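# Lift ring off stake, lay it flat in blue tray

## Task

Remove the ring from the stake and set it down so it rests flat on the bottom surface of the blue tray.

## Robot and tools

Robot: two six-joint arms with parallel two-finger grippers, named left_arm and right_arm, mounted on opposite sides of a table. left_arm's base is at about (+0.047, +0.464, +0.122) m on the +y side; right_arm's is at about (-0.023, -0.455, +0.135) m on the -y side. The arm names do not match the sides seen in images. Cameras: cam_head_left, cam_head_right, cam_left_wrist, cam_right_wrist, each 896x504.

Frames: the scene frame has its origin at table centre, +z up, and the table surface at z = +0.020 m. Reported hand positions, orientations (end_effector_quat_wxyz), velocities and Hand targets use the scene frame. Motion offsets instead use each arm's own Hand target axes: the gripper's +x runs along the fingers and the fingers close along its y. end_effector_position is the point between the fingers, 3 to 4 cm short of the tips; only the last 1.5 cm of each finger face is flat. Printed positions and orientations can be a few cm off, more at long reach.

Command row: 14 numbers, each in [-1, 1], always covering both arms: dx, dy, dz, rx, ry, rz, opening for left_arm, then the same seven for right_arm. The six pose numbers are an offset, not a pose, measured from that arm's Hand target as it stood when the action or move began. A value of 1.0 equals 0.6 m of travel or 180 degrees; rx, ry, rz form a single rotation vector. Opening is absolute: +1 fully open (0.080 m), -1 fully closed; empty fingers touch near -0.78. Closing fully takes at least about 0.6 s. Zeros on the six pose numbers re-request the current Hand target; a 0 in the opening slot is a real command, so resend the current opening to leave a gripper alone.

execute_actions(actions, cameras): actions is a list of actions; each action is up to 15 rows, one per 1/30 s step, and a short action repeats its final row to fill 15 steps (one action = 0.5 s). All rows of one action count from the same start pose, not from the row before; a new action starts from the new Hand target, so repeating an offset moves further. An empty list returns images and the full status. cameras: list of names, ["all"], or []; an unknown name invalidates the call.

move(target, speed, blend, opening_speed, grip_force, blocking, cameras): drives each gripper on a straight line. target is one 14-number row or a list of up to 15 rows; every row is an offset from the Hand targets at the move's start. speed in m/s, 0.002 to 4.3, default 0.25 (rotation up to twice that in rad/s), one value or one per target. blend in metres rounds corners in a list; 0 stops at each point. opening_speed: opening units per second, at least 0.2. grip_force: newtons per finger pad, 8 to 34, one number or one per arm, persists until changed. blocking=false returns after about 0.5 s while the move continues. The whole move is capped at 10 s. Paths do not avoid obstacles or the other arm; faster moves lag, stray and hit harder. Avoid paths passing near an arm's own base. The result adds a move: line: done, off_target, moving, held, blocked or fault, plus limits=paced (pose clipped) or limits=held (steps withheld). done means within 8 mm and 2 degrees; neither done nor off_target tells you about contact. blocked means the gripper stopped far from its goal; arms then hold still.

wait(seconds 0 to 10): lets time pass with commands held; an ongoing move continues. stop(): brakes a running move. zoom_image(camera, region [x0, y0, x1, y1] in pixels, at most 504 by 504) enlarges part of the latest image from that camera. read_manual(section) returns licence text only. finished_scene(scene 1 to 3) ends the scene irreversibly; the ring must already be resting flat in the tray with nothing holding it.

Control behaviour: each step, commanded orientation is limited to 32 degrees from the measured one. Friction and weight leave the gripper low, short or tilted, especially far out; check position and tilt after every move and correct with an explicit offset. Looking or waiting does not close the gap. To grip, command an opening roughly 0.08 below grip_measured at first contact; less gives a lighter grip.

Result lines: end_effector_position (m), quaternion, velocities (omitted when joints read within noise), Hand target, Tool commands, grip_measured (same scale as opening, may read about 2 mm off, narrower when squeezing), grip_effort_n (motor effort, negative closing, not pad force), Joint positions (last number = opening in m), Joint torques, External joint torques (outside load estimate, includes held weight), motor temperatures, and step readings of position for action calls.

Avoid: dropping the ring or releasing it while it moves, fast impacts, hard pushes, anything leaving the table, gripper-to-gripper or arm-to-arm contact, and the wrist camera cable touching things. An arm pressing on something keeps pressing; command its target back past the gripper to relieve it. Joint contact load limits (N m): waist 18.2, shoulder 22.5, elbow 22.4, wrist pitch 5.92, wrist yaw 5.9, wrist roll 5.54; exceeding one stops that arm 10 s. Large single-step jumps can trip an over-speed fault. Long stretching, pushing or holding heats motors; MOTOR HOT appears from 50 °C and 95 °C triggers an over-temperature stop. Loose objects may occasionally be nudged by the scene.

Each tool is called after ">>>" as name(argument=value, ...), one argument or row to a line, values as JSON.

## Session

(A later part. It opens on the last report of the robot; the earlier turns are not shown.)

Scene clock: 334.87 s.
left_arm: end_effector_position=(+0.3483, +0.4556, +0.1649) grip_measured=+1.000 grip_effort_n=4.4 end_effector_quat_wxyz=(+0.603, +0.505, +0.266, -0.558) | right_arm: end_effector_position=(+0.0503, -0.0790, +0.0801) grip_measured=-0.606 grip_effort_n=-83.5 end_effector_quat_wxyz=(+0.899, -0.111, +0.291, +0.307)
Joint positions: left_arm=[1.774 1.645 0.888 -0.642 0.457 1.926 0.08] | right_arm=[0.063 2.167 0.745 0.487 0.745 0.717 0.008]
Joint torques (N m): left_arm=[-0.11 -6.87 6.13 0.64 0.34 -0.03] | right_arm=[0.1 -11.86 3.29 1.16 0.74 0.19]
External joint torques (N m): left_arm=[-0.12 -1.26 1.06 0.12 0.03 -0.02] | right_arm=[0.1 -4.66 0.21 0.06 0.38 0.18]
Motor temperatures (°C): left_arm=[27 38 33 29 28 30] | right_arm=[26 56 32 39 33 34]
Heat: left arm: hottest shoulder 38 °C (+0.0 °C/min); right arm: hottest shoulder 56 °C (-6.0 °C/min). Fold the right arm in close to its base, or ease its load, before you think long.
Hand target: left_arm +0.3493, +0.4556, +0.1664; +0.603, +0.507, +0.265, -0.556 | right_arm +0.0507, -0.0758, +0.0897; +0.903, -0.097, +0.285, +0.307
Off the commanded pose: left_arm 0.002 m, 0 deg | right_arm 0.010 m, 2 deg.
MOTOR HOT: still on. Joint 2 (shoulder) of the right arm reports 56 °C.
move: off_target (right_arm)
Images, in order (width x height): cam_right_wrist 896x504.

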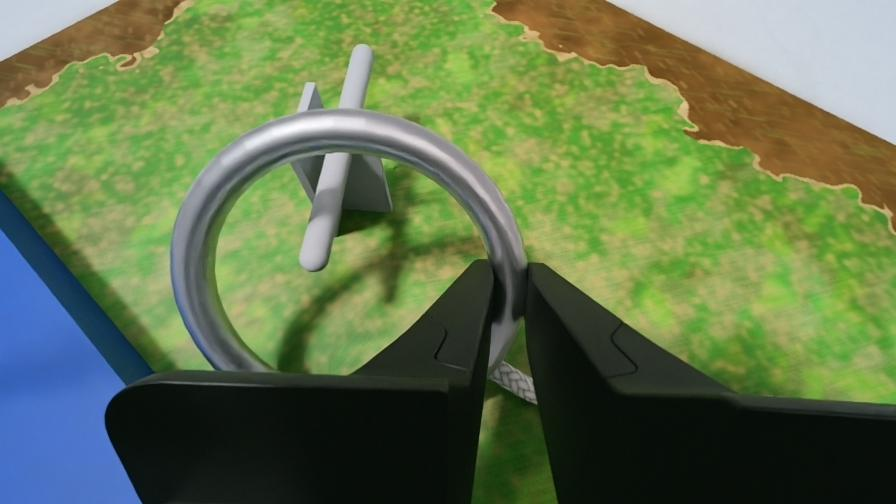

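>>> move(
  target=[
    [0,0,0,0,0,0,1,-0.025,0,0.007,0,0,0,-0.72],
  ],
  speed=0.1,
  cameras=["cam_right_wrist"],
)

>>> zoom_image(
  camera="cam_right_wrist",
  region=[160, 100, 560, 400],
)

Scene clock: 354.80 s.
left_arm: end_effector_position=(+0.3483, +0.4556, +0.1649) grip_measured=+1.000 grip_effort_n=4.4 end_effector_quat_wxyz=(+0.603, +0.505, +0.266, -0.558) | right_arm: end_effector_position=(+0.0430, -0.0848, +0.0924) grip_measured=-0.606 grip_effort_n=-83.5 end_effector_quat_wxyz=(+0.900, -0.111, +0.291, +0.307)
Joint positions: left_arm=[1.774 1.645 0.888 -0.642 0.457 1.926 0.08] | right_arm=[0.089 2.105 0.726 0.424 0.762 0.748 0.008]
Joint torques (N m): left_arm=[-0.1 -6.89 6.18 0.65 0.34 -0.05] | right_arm=[0.22 -11.6 3.5 1.12 0.77 0.21]
External joint torques (N m): left_arm=[-0.07 -1.26 1.08 0.11 0.02 -0.03] | right_arm=[0.21 -4.58 0.21 0.04 0.4 0.21]
Motor temperatures (°C): left_arm=[27 38 33 29 28 30] | right_arm=[26 56 32 39 32 34]
Heat: left arm: hottest shoulder 38 °C (+0.0 °C/min); right arm: hottest shoulder 56 °C (-5.0 °C/min). Fold the right arm in close to its base, or ease its load, before you think long.
Hand target: left_arm +0.3493, +0.4556, +0.1664; +0.603, +0.507, +0.265, -0.556 | right_arm +0.0428, -0.0818, +0.1018; +0.903, -0.097, +0.285, +0.308
Off the commanded pose: left_arm 0.002 m, 0 deg | right_arm 0.010 m, 2 deg.
MOTOR HOT: still on. Joint 2 (shoulder) of the right arm reports 56 °C.
move: off_target (right_arm)
Images, in order (width x height): cam_right_wrist 896x504.

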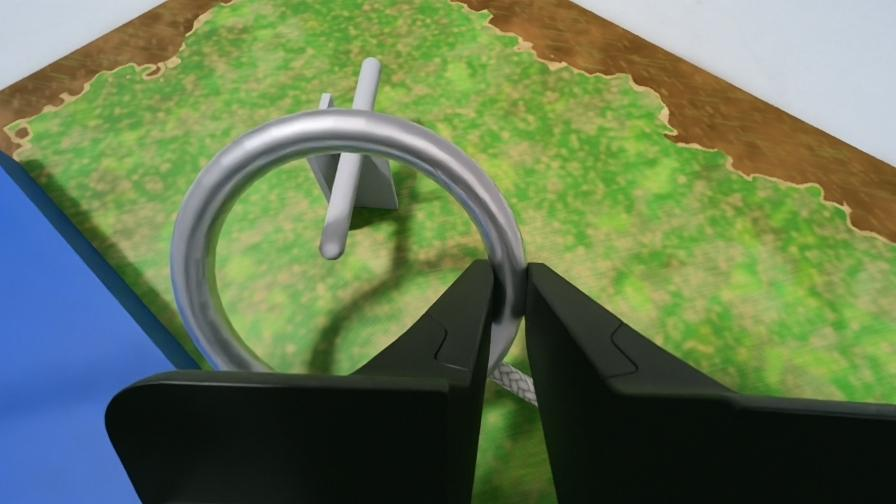

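Scaled by 1.260.

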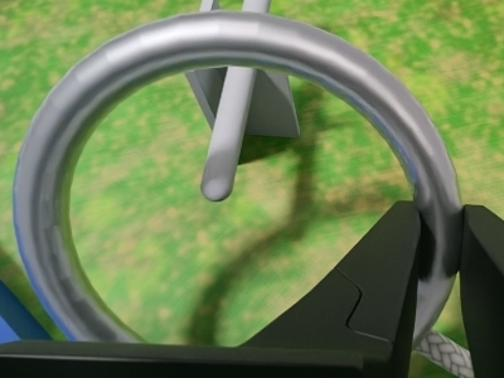

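>>> move(
  target=[
    [0,0,0,0,0,0,1,-0.086,0,0.123,0,0,0,-0.72],
  ],
  speed=0.15,
  cameras=["cam_right_wrist"],
)

Scene clock: 361.13 s.
left_arm: end_effector_position=(+0.3483, +0.4556, +0.1649) grip_measured=+1.000 grip_effort_n=3.5 end_effector_quat_wxyz=(+0.603, +0.505, +0.266, -0.558) | right_arm: end_effector_position=(+0.0433, -0.0868, +0.1804) grip_measured=-0.606 grip_effort_n=-83.5 end_effector_quat_wxyz=(+0.899, -0.115, +0.292, +0.305)
Joint positions: left_arm=[1.774 1.645 0.888 -0.642 0.457 1.926 0.08] | right_arm=[0.089 1.778 0.79 0.023 0.762 0.748 0.008]
Joint torques (N m): left_arm=[-0.09 -6.89 6.14 0.65 0.34 -0.04] | right_arm=[0.15 -10.27 6.57 1.14 0.73 0.19]
External joint torques (N m): left_arm=[-0.09 -1.28 1.09 0.13 0.02 -0.03] | right_arm=[0.12 -3.89 1.69 0.07 0.36 0.18]
Motor temperatures (°C): left_arm=[27 38 33 29 28 30] | right_arm=[26 56 32 39 32 34]
Heat: left arm: hottest shoulder 38 °C (+0.0 °C/min); right arm: hottest shoulder 56 °C (-5.1 °C/min). Fold the right arm in close to its base, or ease its load, before you think long.
Hand target: left_arm +0.3493, +0.4556, +0.1664; +0.603, +0.507, +0.265, -0.556 | right_arm +0.0429, -0.0818, +0.1918; +0.903, -0.097, +0.285, +0.308
Off the commanded pose: left_arm 0.002 m, 0 deg | right_arm 0.013 m, 2 deg.
MOTOR HOT: still on. Joint 2 (shoulder) of the right arm reports 56 °C.
move: off_target (right_arm)
Images, in order (width x height): cam_right_wrist 896x504.

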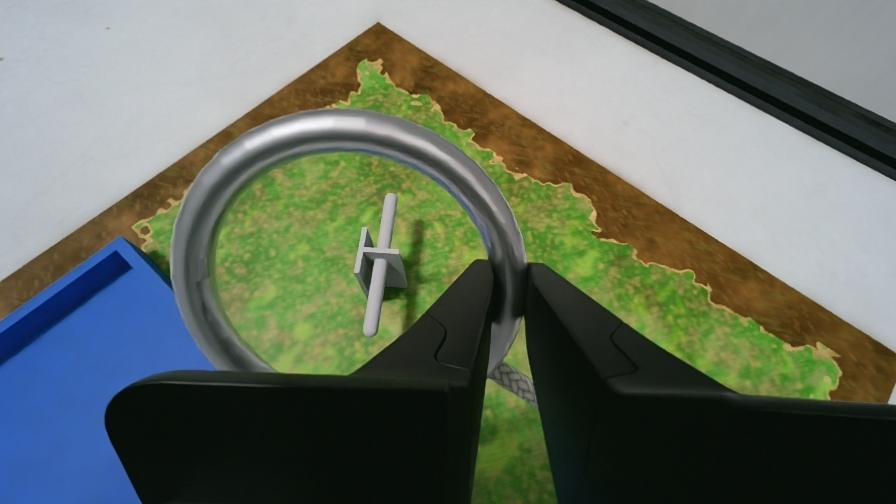

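>>> move(
  target=[
    [0,0,0,0,0,0,1,-0.0667,0.2153,-0.0468,0,0.3056,0,-0.72],
  ],
  speed=0.2,
  cameras=["cam_right_wrist","cam_head_left"],
)

Scene clock: 372.40 s.
left_arm: end_effector_position=(+0.3483, +0.4556, +0.1649) grip_measured=+1.000 grip_effort_n=4.4 end_effector_quat_wxyz=(+0.603, +0.505, +0.266, -0.558) | right_arm: end_effector_position=(-0.0744, -0.0124, +0.1928) grip_measured=-0.606 grip_effort_n=-83.5 end_effector_quat_wxyz=(+0.671, -0.231, +0.667, +0.228)
Joint positions: left_arm=[1.774 1.645 0.888 -0.642 0.457 1.926 0.08] | right_arm=[0.103 2.299 1.961 -1.236 0.006 1.027 0.008]
Joint torques (N m): left_arm=[-0.11 -6.88 6.15 0.64 0.34 -0.04] | right_arm=[-0.26 -10.93 7.52 0.1 -0.15 0.08]
External joint torques (N m): left_arm=[-0.11 -1.28 1.1 0.12 0.03 -0.02] | right_arm=[-0.28 -0.74 2.16 -0.18 -0.19 0.08]
Motor temperatures (°C): left_arm=[27 39 33 29 28 30] | right_arm=[26 55 33 38 32 34]
Heat: left arm: hottest shoulder 39 °C (+1.0 °C/min); right arm: hottest shoulder 55 °C (-3.0 °C/min). Fold the right arm in close to its base, or ease its load, before you think long.
Hand target: left_arm +0.3493, +0.4556, +0.1664; +0.603, +0.507, +0.265, -0.556 | right_arm -0.0746, -0.0093, +0.1919; +0.669, -0.228, +0.670, +0.228
Off the commanded pose: left_arm 0.002 m, 0 deg | right_arm 0.003 m, 1 deg.
MOTOR HOT: still on. Joint 2 (shoulder) of the right arm reports 55 °C.
move: done
Images, in order (width x height): cam_head_left 896x504, cam_right_wrist 896x504.

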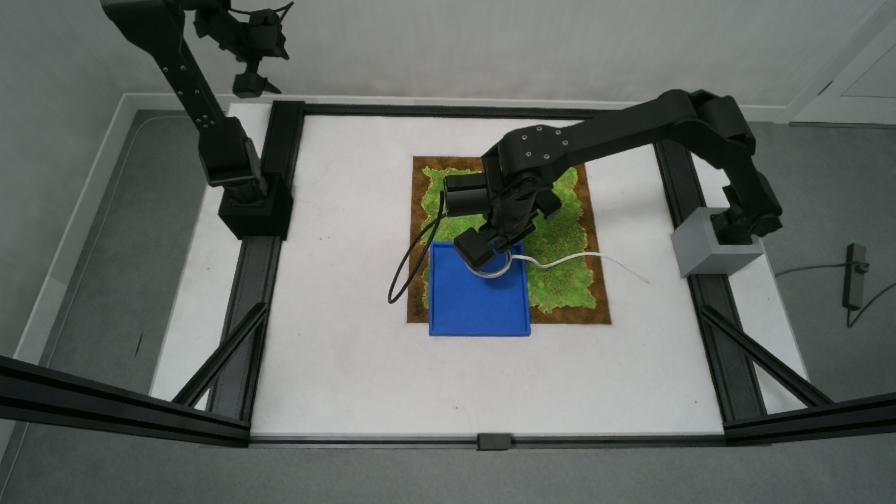

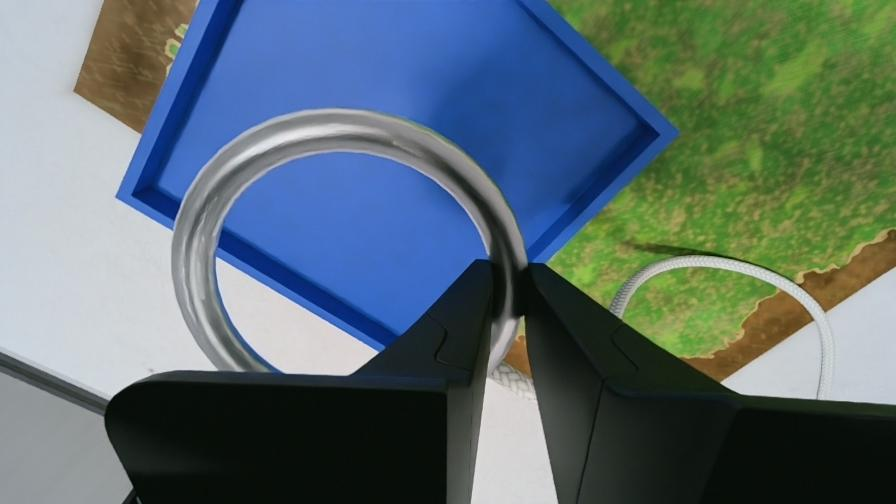

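>>> move(
  target=[
    [0,0,0,0,0,0,1,0.06,0,0.02,0,0,0,-0.72],
    [0,0,0,0,0,0,1,0.170,0,0.02,0,0,0,-0.72],
  ],
  speed=0.15,
  blend=[0.02,0],
  cameras=["cam_right_wrist"],
)

Scene clock: 386.73 s.
left_arm: end_effector_position=(+0.3483, +0.4556, +0.1649) grip_measured=+1.000 grip_effort_n=4.0 end_effector_quat_wxyz=(+0.603, +0.505, +0.266, -0.558) | right_arm: end_effector_position=(-0.0643, -0.0021, +0.0921) grip_measured=-0.606 grip_effort_n=-83.5 end_effector_quat_wxyz=(+0.672, -0.226, +0.668, +0.227)
Joint positions: left_arm=[1.774 1.645 0.888 -0.642 0.457 1.926 0.08] | right_arm=[0.079 2.444 1.805 -0.93 0.006 1.012 0.008]
Joint torques (N m): left_arm=[-0.08 -6.86 6.17 0.64 0.35 -0.04] | right_arm=[-0.04 -11.99 5.64 0.31 -0.14 -0.13]
External joint torques (N m): left_arm=[-0.08 -1.25 1.09 0.12 0.03 -0.03] | right_arm=[-0.05 -1.35 0.63 0.03 -0.19 -0.13]
Motor temperatures (°C): left_arm=[27 39 34 29 28 30] | right_arm=[26 56 35 37 32 34]
Heat: left arm: hottest shoulder 39 °C (+1.0 °C/min); right arm: hottest shoulder 56 °C (+0.0 °C/min). Fold the right arm in close to its base, or ease its load, before you think long.
Hand target: left_arm +0.3493, +0.4556, +0.1664; +0.603, +0.507, +0.265, -0.556 | right_arm -0.0652, -0.0021, +0.0898; +0.669, -0.228, +0.670, +0.228
Off the commanded pose: left_arm 0.002 m, 0 deg | right_arm 0.002 m, 0 deg.
MOTOR HOT: still on. Joint 2 (shoulder) of the right arm reports 56 °C.
move: done; blend cut to 0.019 m at target 1
Images, in order (width x height): cam_right_wrist 896x504.

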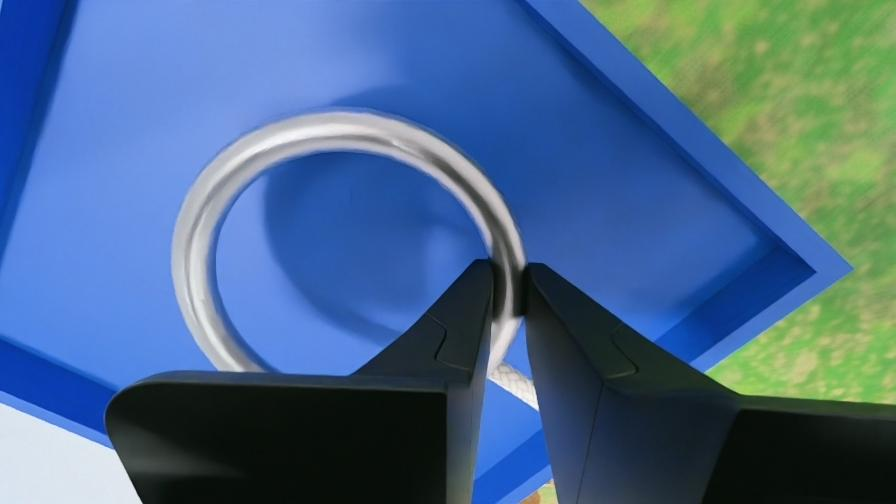

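Well inside the tray. Descend.

>>> move(
  target=[
    [0,0,0,0,0,0,1,0.022,0,0,0,0,0,-0.72],
    [0,0,0,0,0,0,1,0.034,0,0,0,0,0,-0.72],
  ],
  speed=[0.08,0.03],
  blend=[0.004,0],
  cameras=[],
)

Scene clock: 391.60 s.
left_arm: end_effector_position=(+0.3483, +0.4556, +0.1649) grip_measured=+1.000 grip_effort_n=4.0 end_effector_quat_wxyz=(+0.603, +0.505, +0.266, -0.558) | right_arm: end_effector_position=(-0.0645, -0.0001, +0.0748) grip_measured=-0.606 grip_effort_n=-83.5 end_effector_quat_wxyz=(+0.673, -0.224, +0.667, +0.230)
Joint positions: left_arm=[1.774 1.645 0.888 -0.642 0.457 1.926 0.08] | right_arm=[0.079 2.475 1.788 -0.873 0.006 1.012 0.008]
Joint torques (N m): left_arm=[-0.09 -6.87 6.14 0.64 0.34 -0.04] | right_arm=[-0.06 -11.46 5.2 0.34 -0.14 -0.13]
External joint torques (N m): left_arm=[-0.12 -1.27 1.08 0.11 0.03 -0.03] | right_arm=[-0.06 -0.74 0.23 0.02 -0.19 -0.13]
Motor temperatures (°C): left_arm=[27 39 34 29 28 30] | right_arm=[26 57 35 36 32 34]
Heat: left arm: hottest shoulder 39 °C (+1.0 °C/min); right arm: hottest shoulder 57 °C (+1.0 °C/min). Fold the right arm in close to its base, or ease its load, before you think long.
Hand target: left_arm +0.3493, +0.4556, +0.1664; +0.603, +0.507, +0.265, -0.556 | right_arm -0.0652, -0.0020, +0.0694; +0.669, -0.228, +0.670, +0.228
Off the commanded pose: left_arm 0.002 m, 0 deg | right_arm 0.006 m, 1 deg.
MOTOR HOT: still on. Joint 2 (shoulder) of the right arm reports 57 °C.
move: done; blend cut to 0.0036 m at target 1
No camera images: "cameras" was empty.

>>> move(
  target=[
    [0,0,0,0,0,0,1,0.008,0,0,0,0,0,-0.72],
  ],
  speed=0.03,
  cameras=[],
)

Scene clock: 395.57 s.
left_arm: end_effector_position=(+0.3483, +0.4556, +0.1649) grip_measured=+1.000 grip_effort_n=4.4 end_effector_quat_wxyz=(+0.603, +0.505, +0.266, -0.558) | right_arm: end_effector_position=(-0.0646, +0.0012, +0.0734) grip_measured=-0.606 grip_effort_n=-83.5 end_effector_quat_wxyz=(+0.673, -0.221, +0.667, +0.232)
Joint positions: left_arm=[1.774 1.645 0.888 -0.642 0.457 1.926 0.08] | right_arm=[0.079 2.477 1.786 -0.863 0.006 1.012 0.008]
Joint torques (N m): left_arm=[-0.1 -6.85 6.16 0.64 0.34 -0.04] | right_arm=[-0.05 -10.6 4.94 0.54 -0.14 -0.13]
External joint torques (N m): left_arm=[-0.09 -1.24 1.06 0.11 0.02 -0.02] | right_arm=[-0.07 0.2 -0.07 0.2 -0.18 -0.13]
Motor temperatures (°C): left_arm=[27 39 34 29 28 30] | right_arm=[26 56 34 36 31 34]
Heat: left arm: hottest shoulder 39 °C (+1.0 °C/min); right arm: hottest shoulder 56 °C (+0.0 °C/min). Fold the right arm in close to its base, or ease its load, before you think long.
Hand target: left_arm +0.3493, +0.4556, +0.1664; +0.603, +0.507, +0.265, -0.556 | right_arm -0.0652, -0.0020, +0.0647; +0.669, -0.228, +0.670, +0.228
Off the commanded pose: left_arm 0.002 m, 0 deg | right_arm 0.009 m, 1 deg.
MOTOR HOT: still on. Joint 2 (shoulder) of the right arm reports 56 °C.
move: off_target (right_arm)
No camera images: "cameras" was empty.

>>> move(
  target=[
    [0,0,0,0,0,0,1,0.007,0,0,0,0,0,-0.72],
  ],
  speed=0.03,
  cameras=["cam_right_wrist"],
)

Scene clock: 399.87 s.
left_arm: end_effector_position=(+0.3483, +0.4556, +0.1649) grip_measured=+1.000 grip_effort_n=4.4 end_effector_quat_wxyz=(+0.603, +0.505, +0.266, -0.558) | right_arm: end_effector_position=(-0.0647, +0.0020, +0.0721) grip_measured=-0.606 grip_effort_n=-83.5 end_effector_quat_wxyz=(+0.673, -0.220, +0.666, +0.233)
Joint positions: left_arm=[1.774 1.645 0.888 -0.642 0.457 1.926 0.08] | right_arm=[0.079 2.479 1.784 -0.855 0.006 1.012 0.008]
Joint torques (N m): left_arm=[-0.08 -6.9 6.14 0.64 0.34 -0.04] | right_arm=[-0.04 -9.85 4.75 0.75 -0.14 -0.13]
External joint torques (N m): left_arm=[-0.11 -1.32 1.08 0.12 0.02 -0.02] | right_arm=[-0.01 0.76 -0.13 0.44 -0.2 -0.13]
Motor temperatures (°C): left_arm=[27 39 34 29 28 30] | right_arm=[26 57 34 36 31 34]
Heat: left arm: hottest shoulder 39 °C (+1.0 °C/min); right arm: hottest shoulder 57 °C (+1.0 °C/min). Fold the right arm in close to its base, or ease its load, before you think long.
Hand target: left_arm +0.3493, +0.4556, +0.1664; +0.603, +0.507, +0.265, -0.556 | right_arm -0.0652, -0.0020, +0.0604; +0.669, -0.228, +0.670, +0.228
Off the commanded pose: left_arm 0.002 m, 0 deg | right_arm 0.012 m, 1 deg.
MOTOR HOT: still on. Joint 2 (shoulder) of the right arm reports 57 °C.
move: off_target (right_arm)
Images, in order (width x height): cam_right_wrist 896x504.

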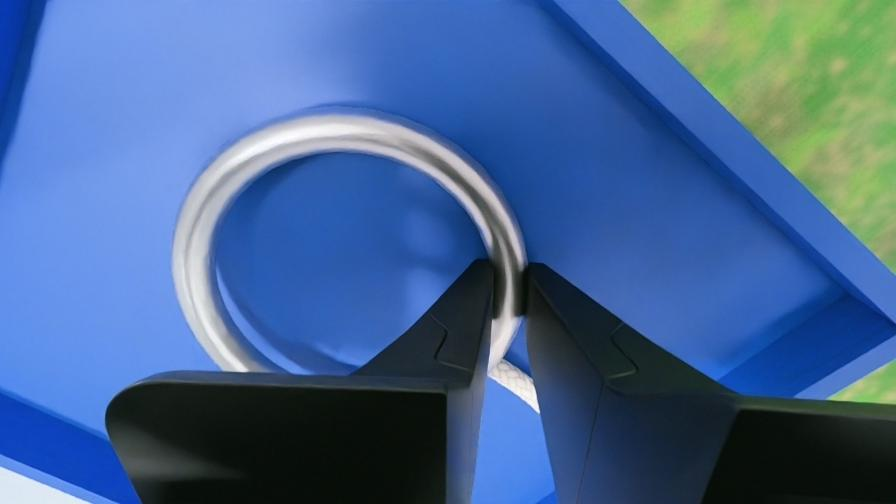

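>>> move(
  target=[
    [0,0,0,0,0,0,1,-0.008,0,0,0,0,0,-0.3],
  ],
  speed=0.05,
  opening_speed=0.4,
  cameras=["cam_right_wrist"],
)

Scene clock: 410.00 s.
left_arm: end_effector_position=(+0.3483, +0.4556, +0.1649) grip_measured=+1.000 grip_effort_n=4.0 end_effector_quat_wxyz=(+0.603, +0.505, +0.266, -0.558) | right_arm: end_effector_position=(-0.0647, +0.0007, +0.0720) grip_measured=-0.303 grip_effort_n=11.9 end_effector_quat_wxyz=(+0.673, -0.222, +0.667, +0.231)
Joint positions: left_arm=[1.774 1.645 0.888 -0.642 0.457 1.926 0.08] | right_arm=[0.079 2.479 1.784 -0.86 0.005 1.012 0.021]
Joint torques (N m): left_arm=[-0.1 -6.9 6.17 0.64 0.34 -0.04] | right_arm=[-0.04 -10.94 5.26 0.23 -0.14 -0.12]
External joint torques (N m): left_arm=[-0.12 -1.29 1.12 0.13 0.03 -0.03] | right_arm=[-0.12 -0.1 0.23 -0.11 -0.18 -0.12]
Motor temperatures (°C): left_arm=[27 39 34 29 28 30] | right_arm=[26 56 34 36 31 34]
Heat: left arm: hottest shoulder 39 °C (+1.0 °C/min); right arm: hottest shoulder 56 °C (+0.0 °C/min). Fold the right arm in close to its base, or ease its load, before you think long.
Hand target: left_arm +0.3493, +0.4556, +0.1664; +0.603, +0.507, +0.265, -0.556 | right_arm -0.0653, -0.0020, +0.0653; +0.669, -0.228, +0.670, +0.228
Off the commanded pose: left_arm 0.002 m, 0 deg | right_arm 0.007 m, 1 deg.
MOTOR HOT: still on. Joint 2 (shoulder) of the right arm reports 56 °C.
move: done
Images, in order (width x height): cam_right_wrist 896x504.

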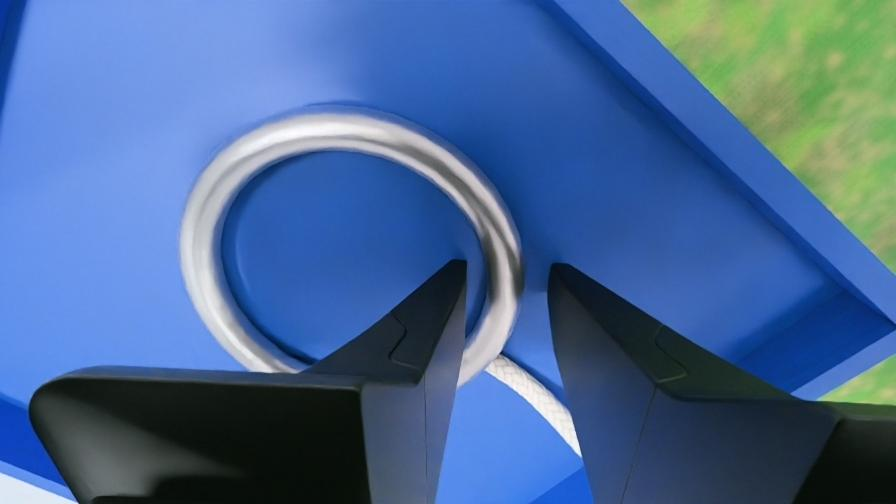

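>>> move(
  target=[
    [0,0,0,0,0,0,1,-0.05,0,0,0,0,0,-0.3],
    [0,0,0,0,0,0,1,-0.25,0,-0.12,0,0,0,-0.3],
  ],
  speed=[0.08,0.2],
  blend=[0.01,0],
  cameras=["cam_right_wrist","cam_head_left"],
)

>>> zoom_image(
  camera="cam_head_left",
  region=[400, 220, 580, 360],
)

Scene clock: 415.77 s.
left_arm: end_effector_position=(+0.3483, +0.4556, +0.1649) grip_measured=+1.000 grip_effort_n=4.4 end_effector_quat_wxyz=(+0.603, +0.505, +0.266, -0.558) | right_arm: end_effector_position=(-0.1211, -0.0482, +0.2070) grip_measured=-0.302 grip_effort_n=10.5 end_effector_quat_wxyz=(+0.669, -0.238, +0.668, +0.221)
Joint positions: left_arm=[1.774 1.645 0.888 -0.642 0.457 1.926 0.08] | right_arm=[0.223 2.191 1.838 -1.241 0.003 1.148 0.021]
Joint torques (N m): left_arm=[-0.1 -6.88 6.15 0.64 0.34 -0.03] | right_arm=[-0.02 -13.63 6.83 0.09 -0.08 0.13]
External joint torques (N m): left_arm=[-0.1 -1.25 1.06 0.12 0.02 -0.02] | right_arm=[-0.02 -4.02 1.49 -0.17 -0.13 0.13]
Motor temperatures (°C): left_arm=[27 39 34 29 28 30] | right_arm=[26 56 33 36 31 34]
Heat: left arm: hottest shoulder 39 °C (+1.0 °C/min); right arm: hottest shoulder 56 °C (+0.0 °C/min). Fold the right arm in close to its base, or ease its load, before you think long.
Hand target: left_arm +0.3493, +0.4556, +0.1664; +0.603, +0.507, +0.265, -0.556 | right_arm -0.1221, -0.0459, +0.2152; +0.669, -0.228, +0.670, +0.228
Off the commanded pose: left_arm 0.002 m, 0 deg | right_arm 0.009 m, 1 deg.
MOTOR HOT: still on. Joint 2 (shoulder) of the right arm reports 56 °C.
move: off_target (right_arm)
Images, in order (width x height): cam_head_left 896x504, cam_right_wrist 896x504.

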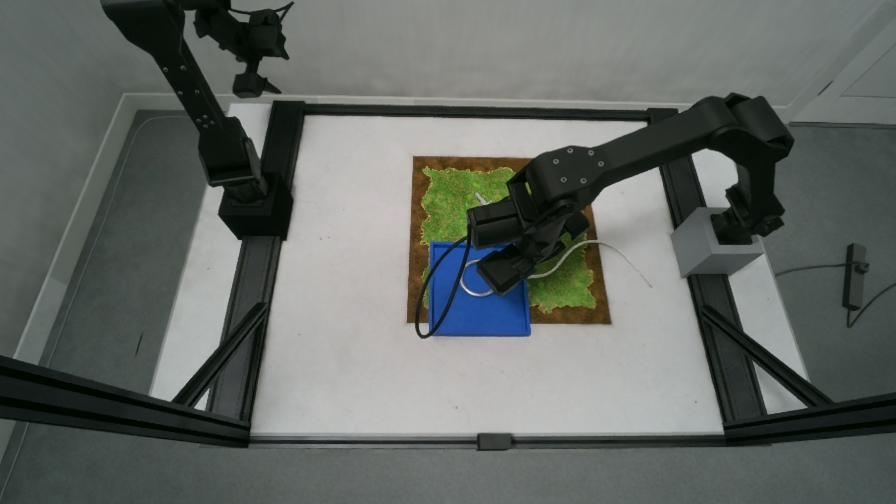

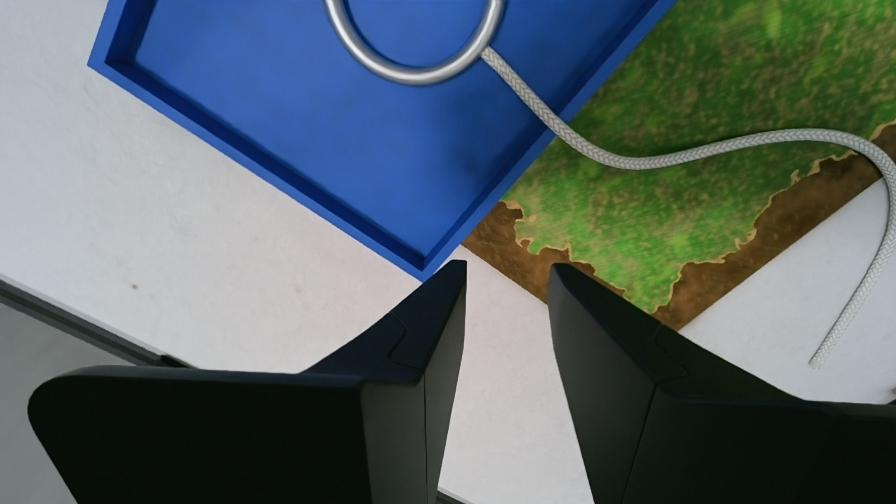

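Scaled by 2.800.

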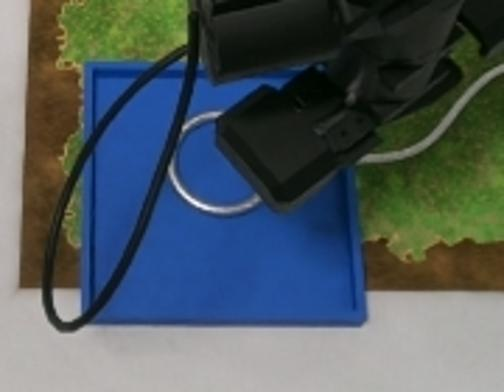

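>>> finished_scene(
  scene=2,
)

The scene is finished: the task was done.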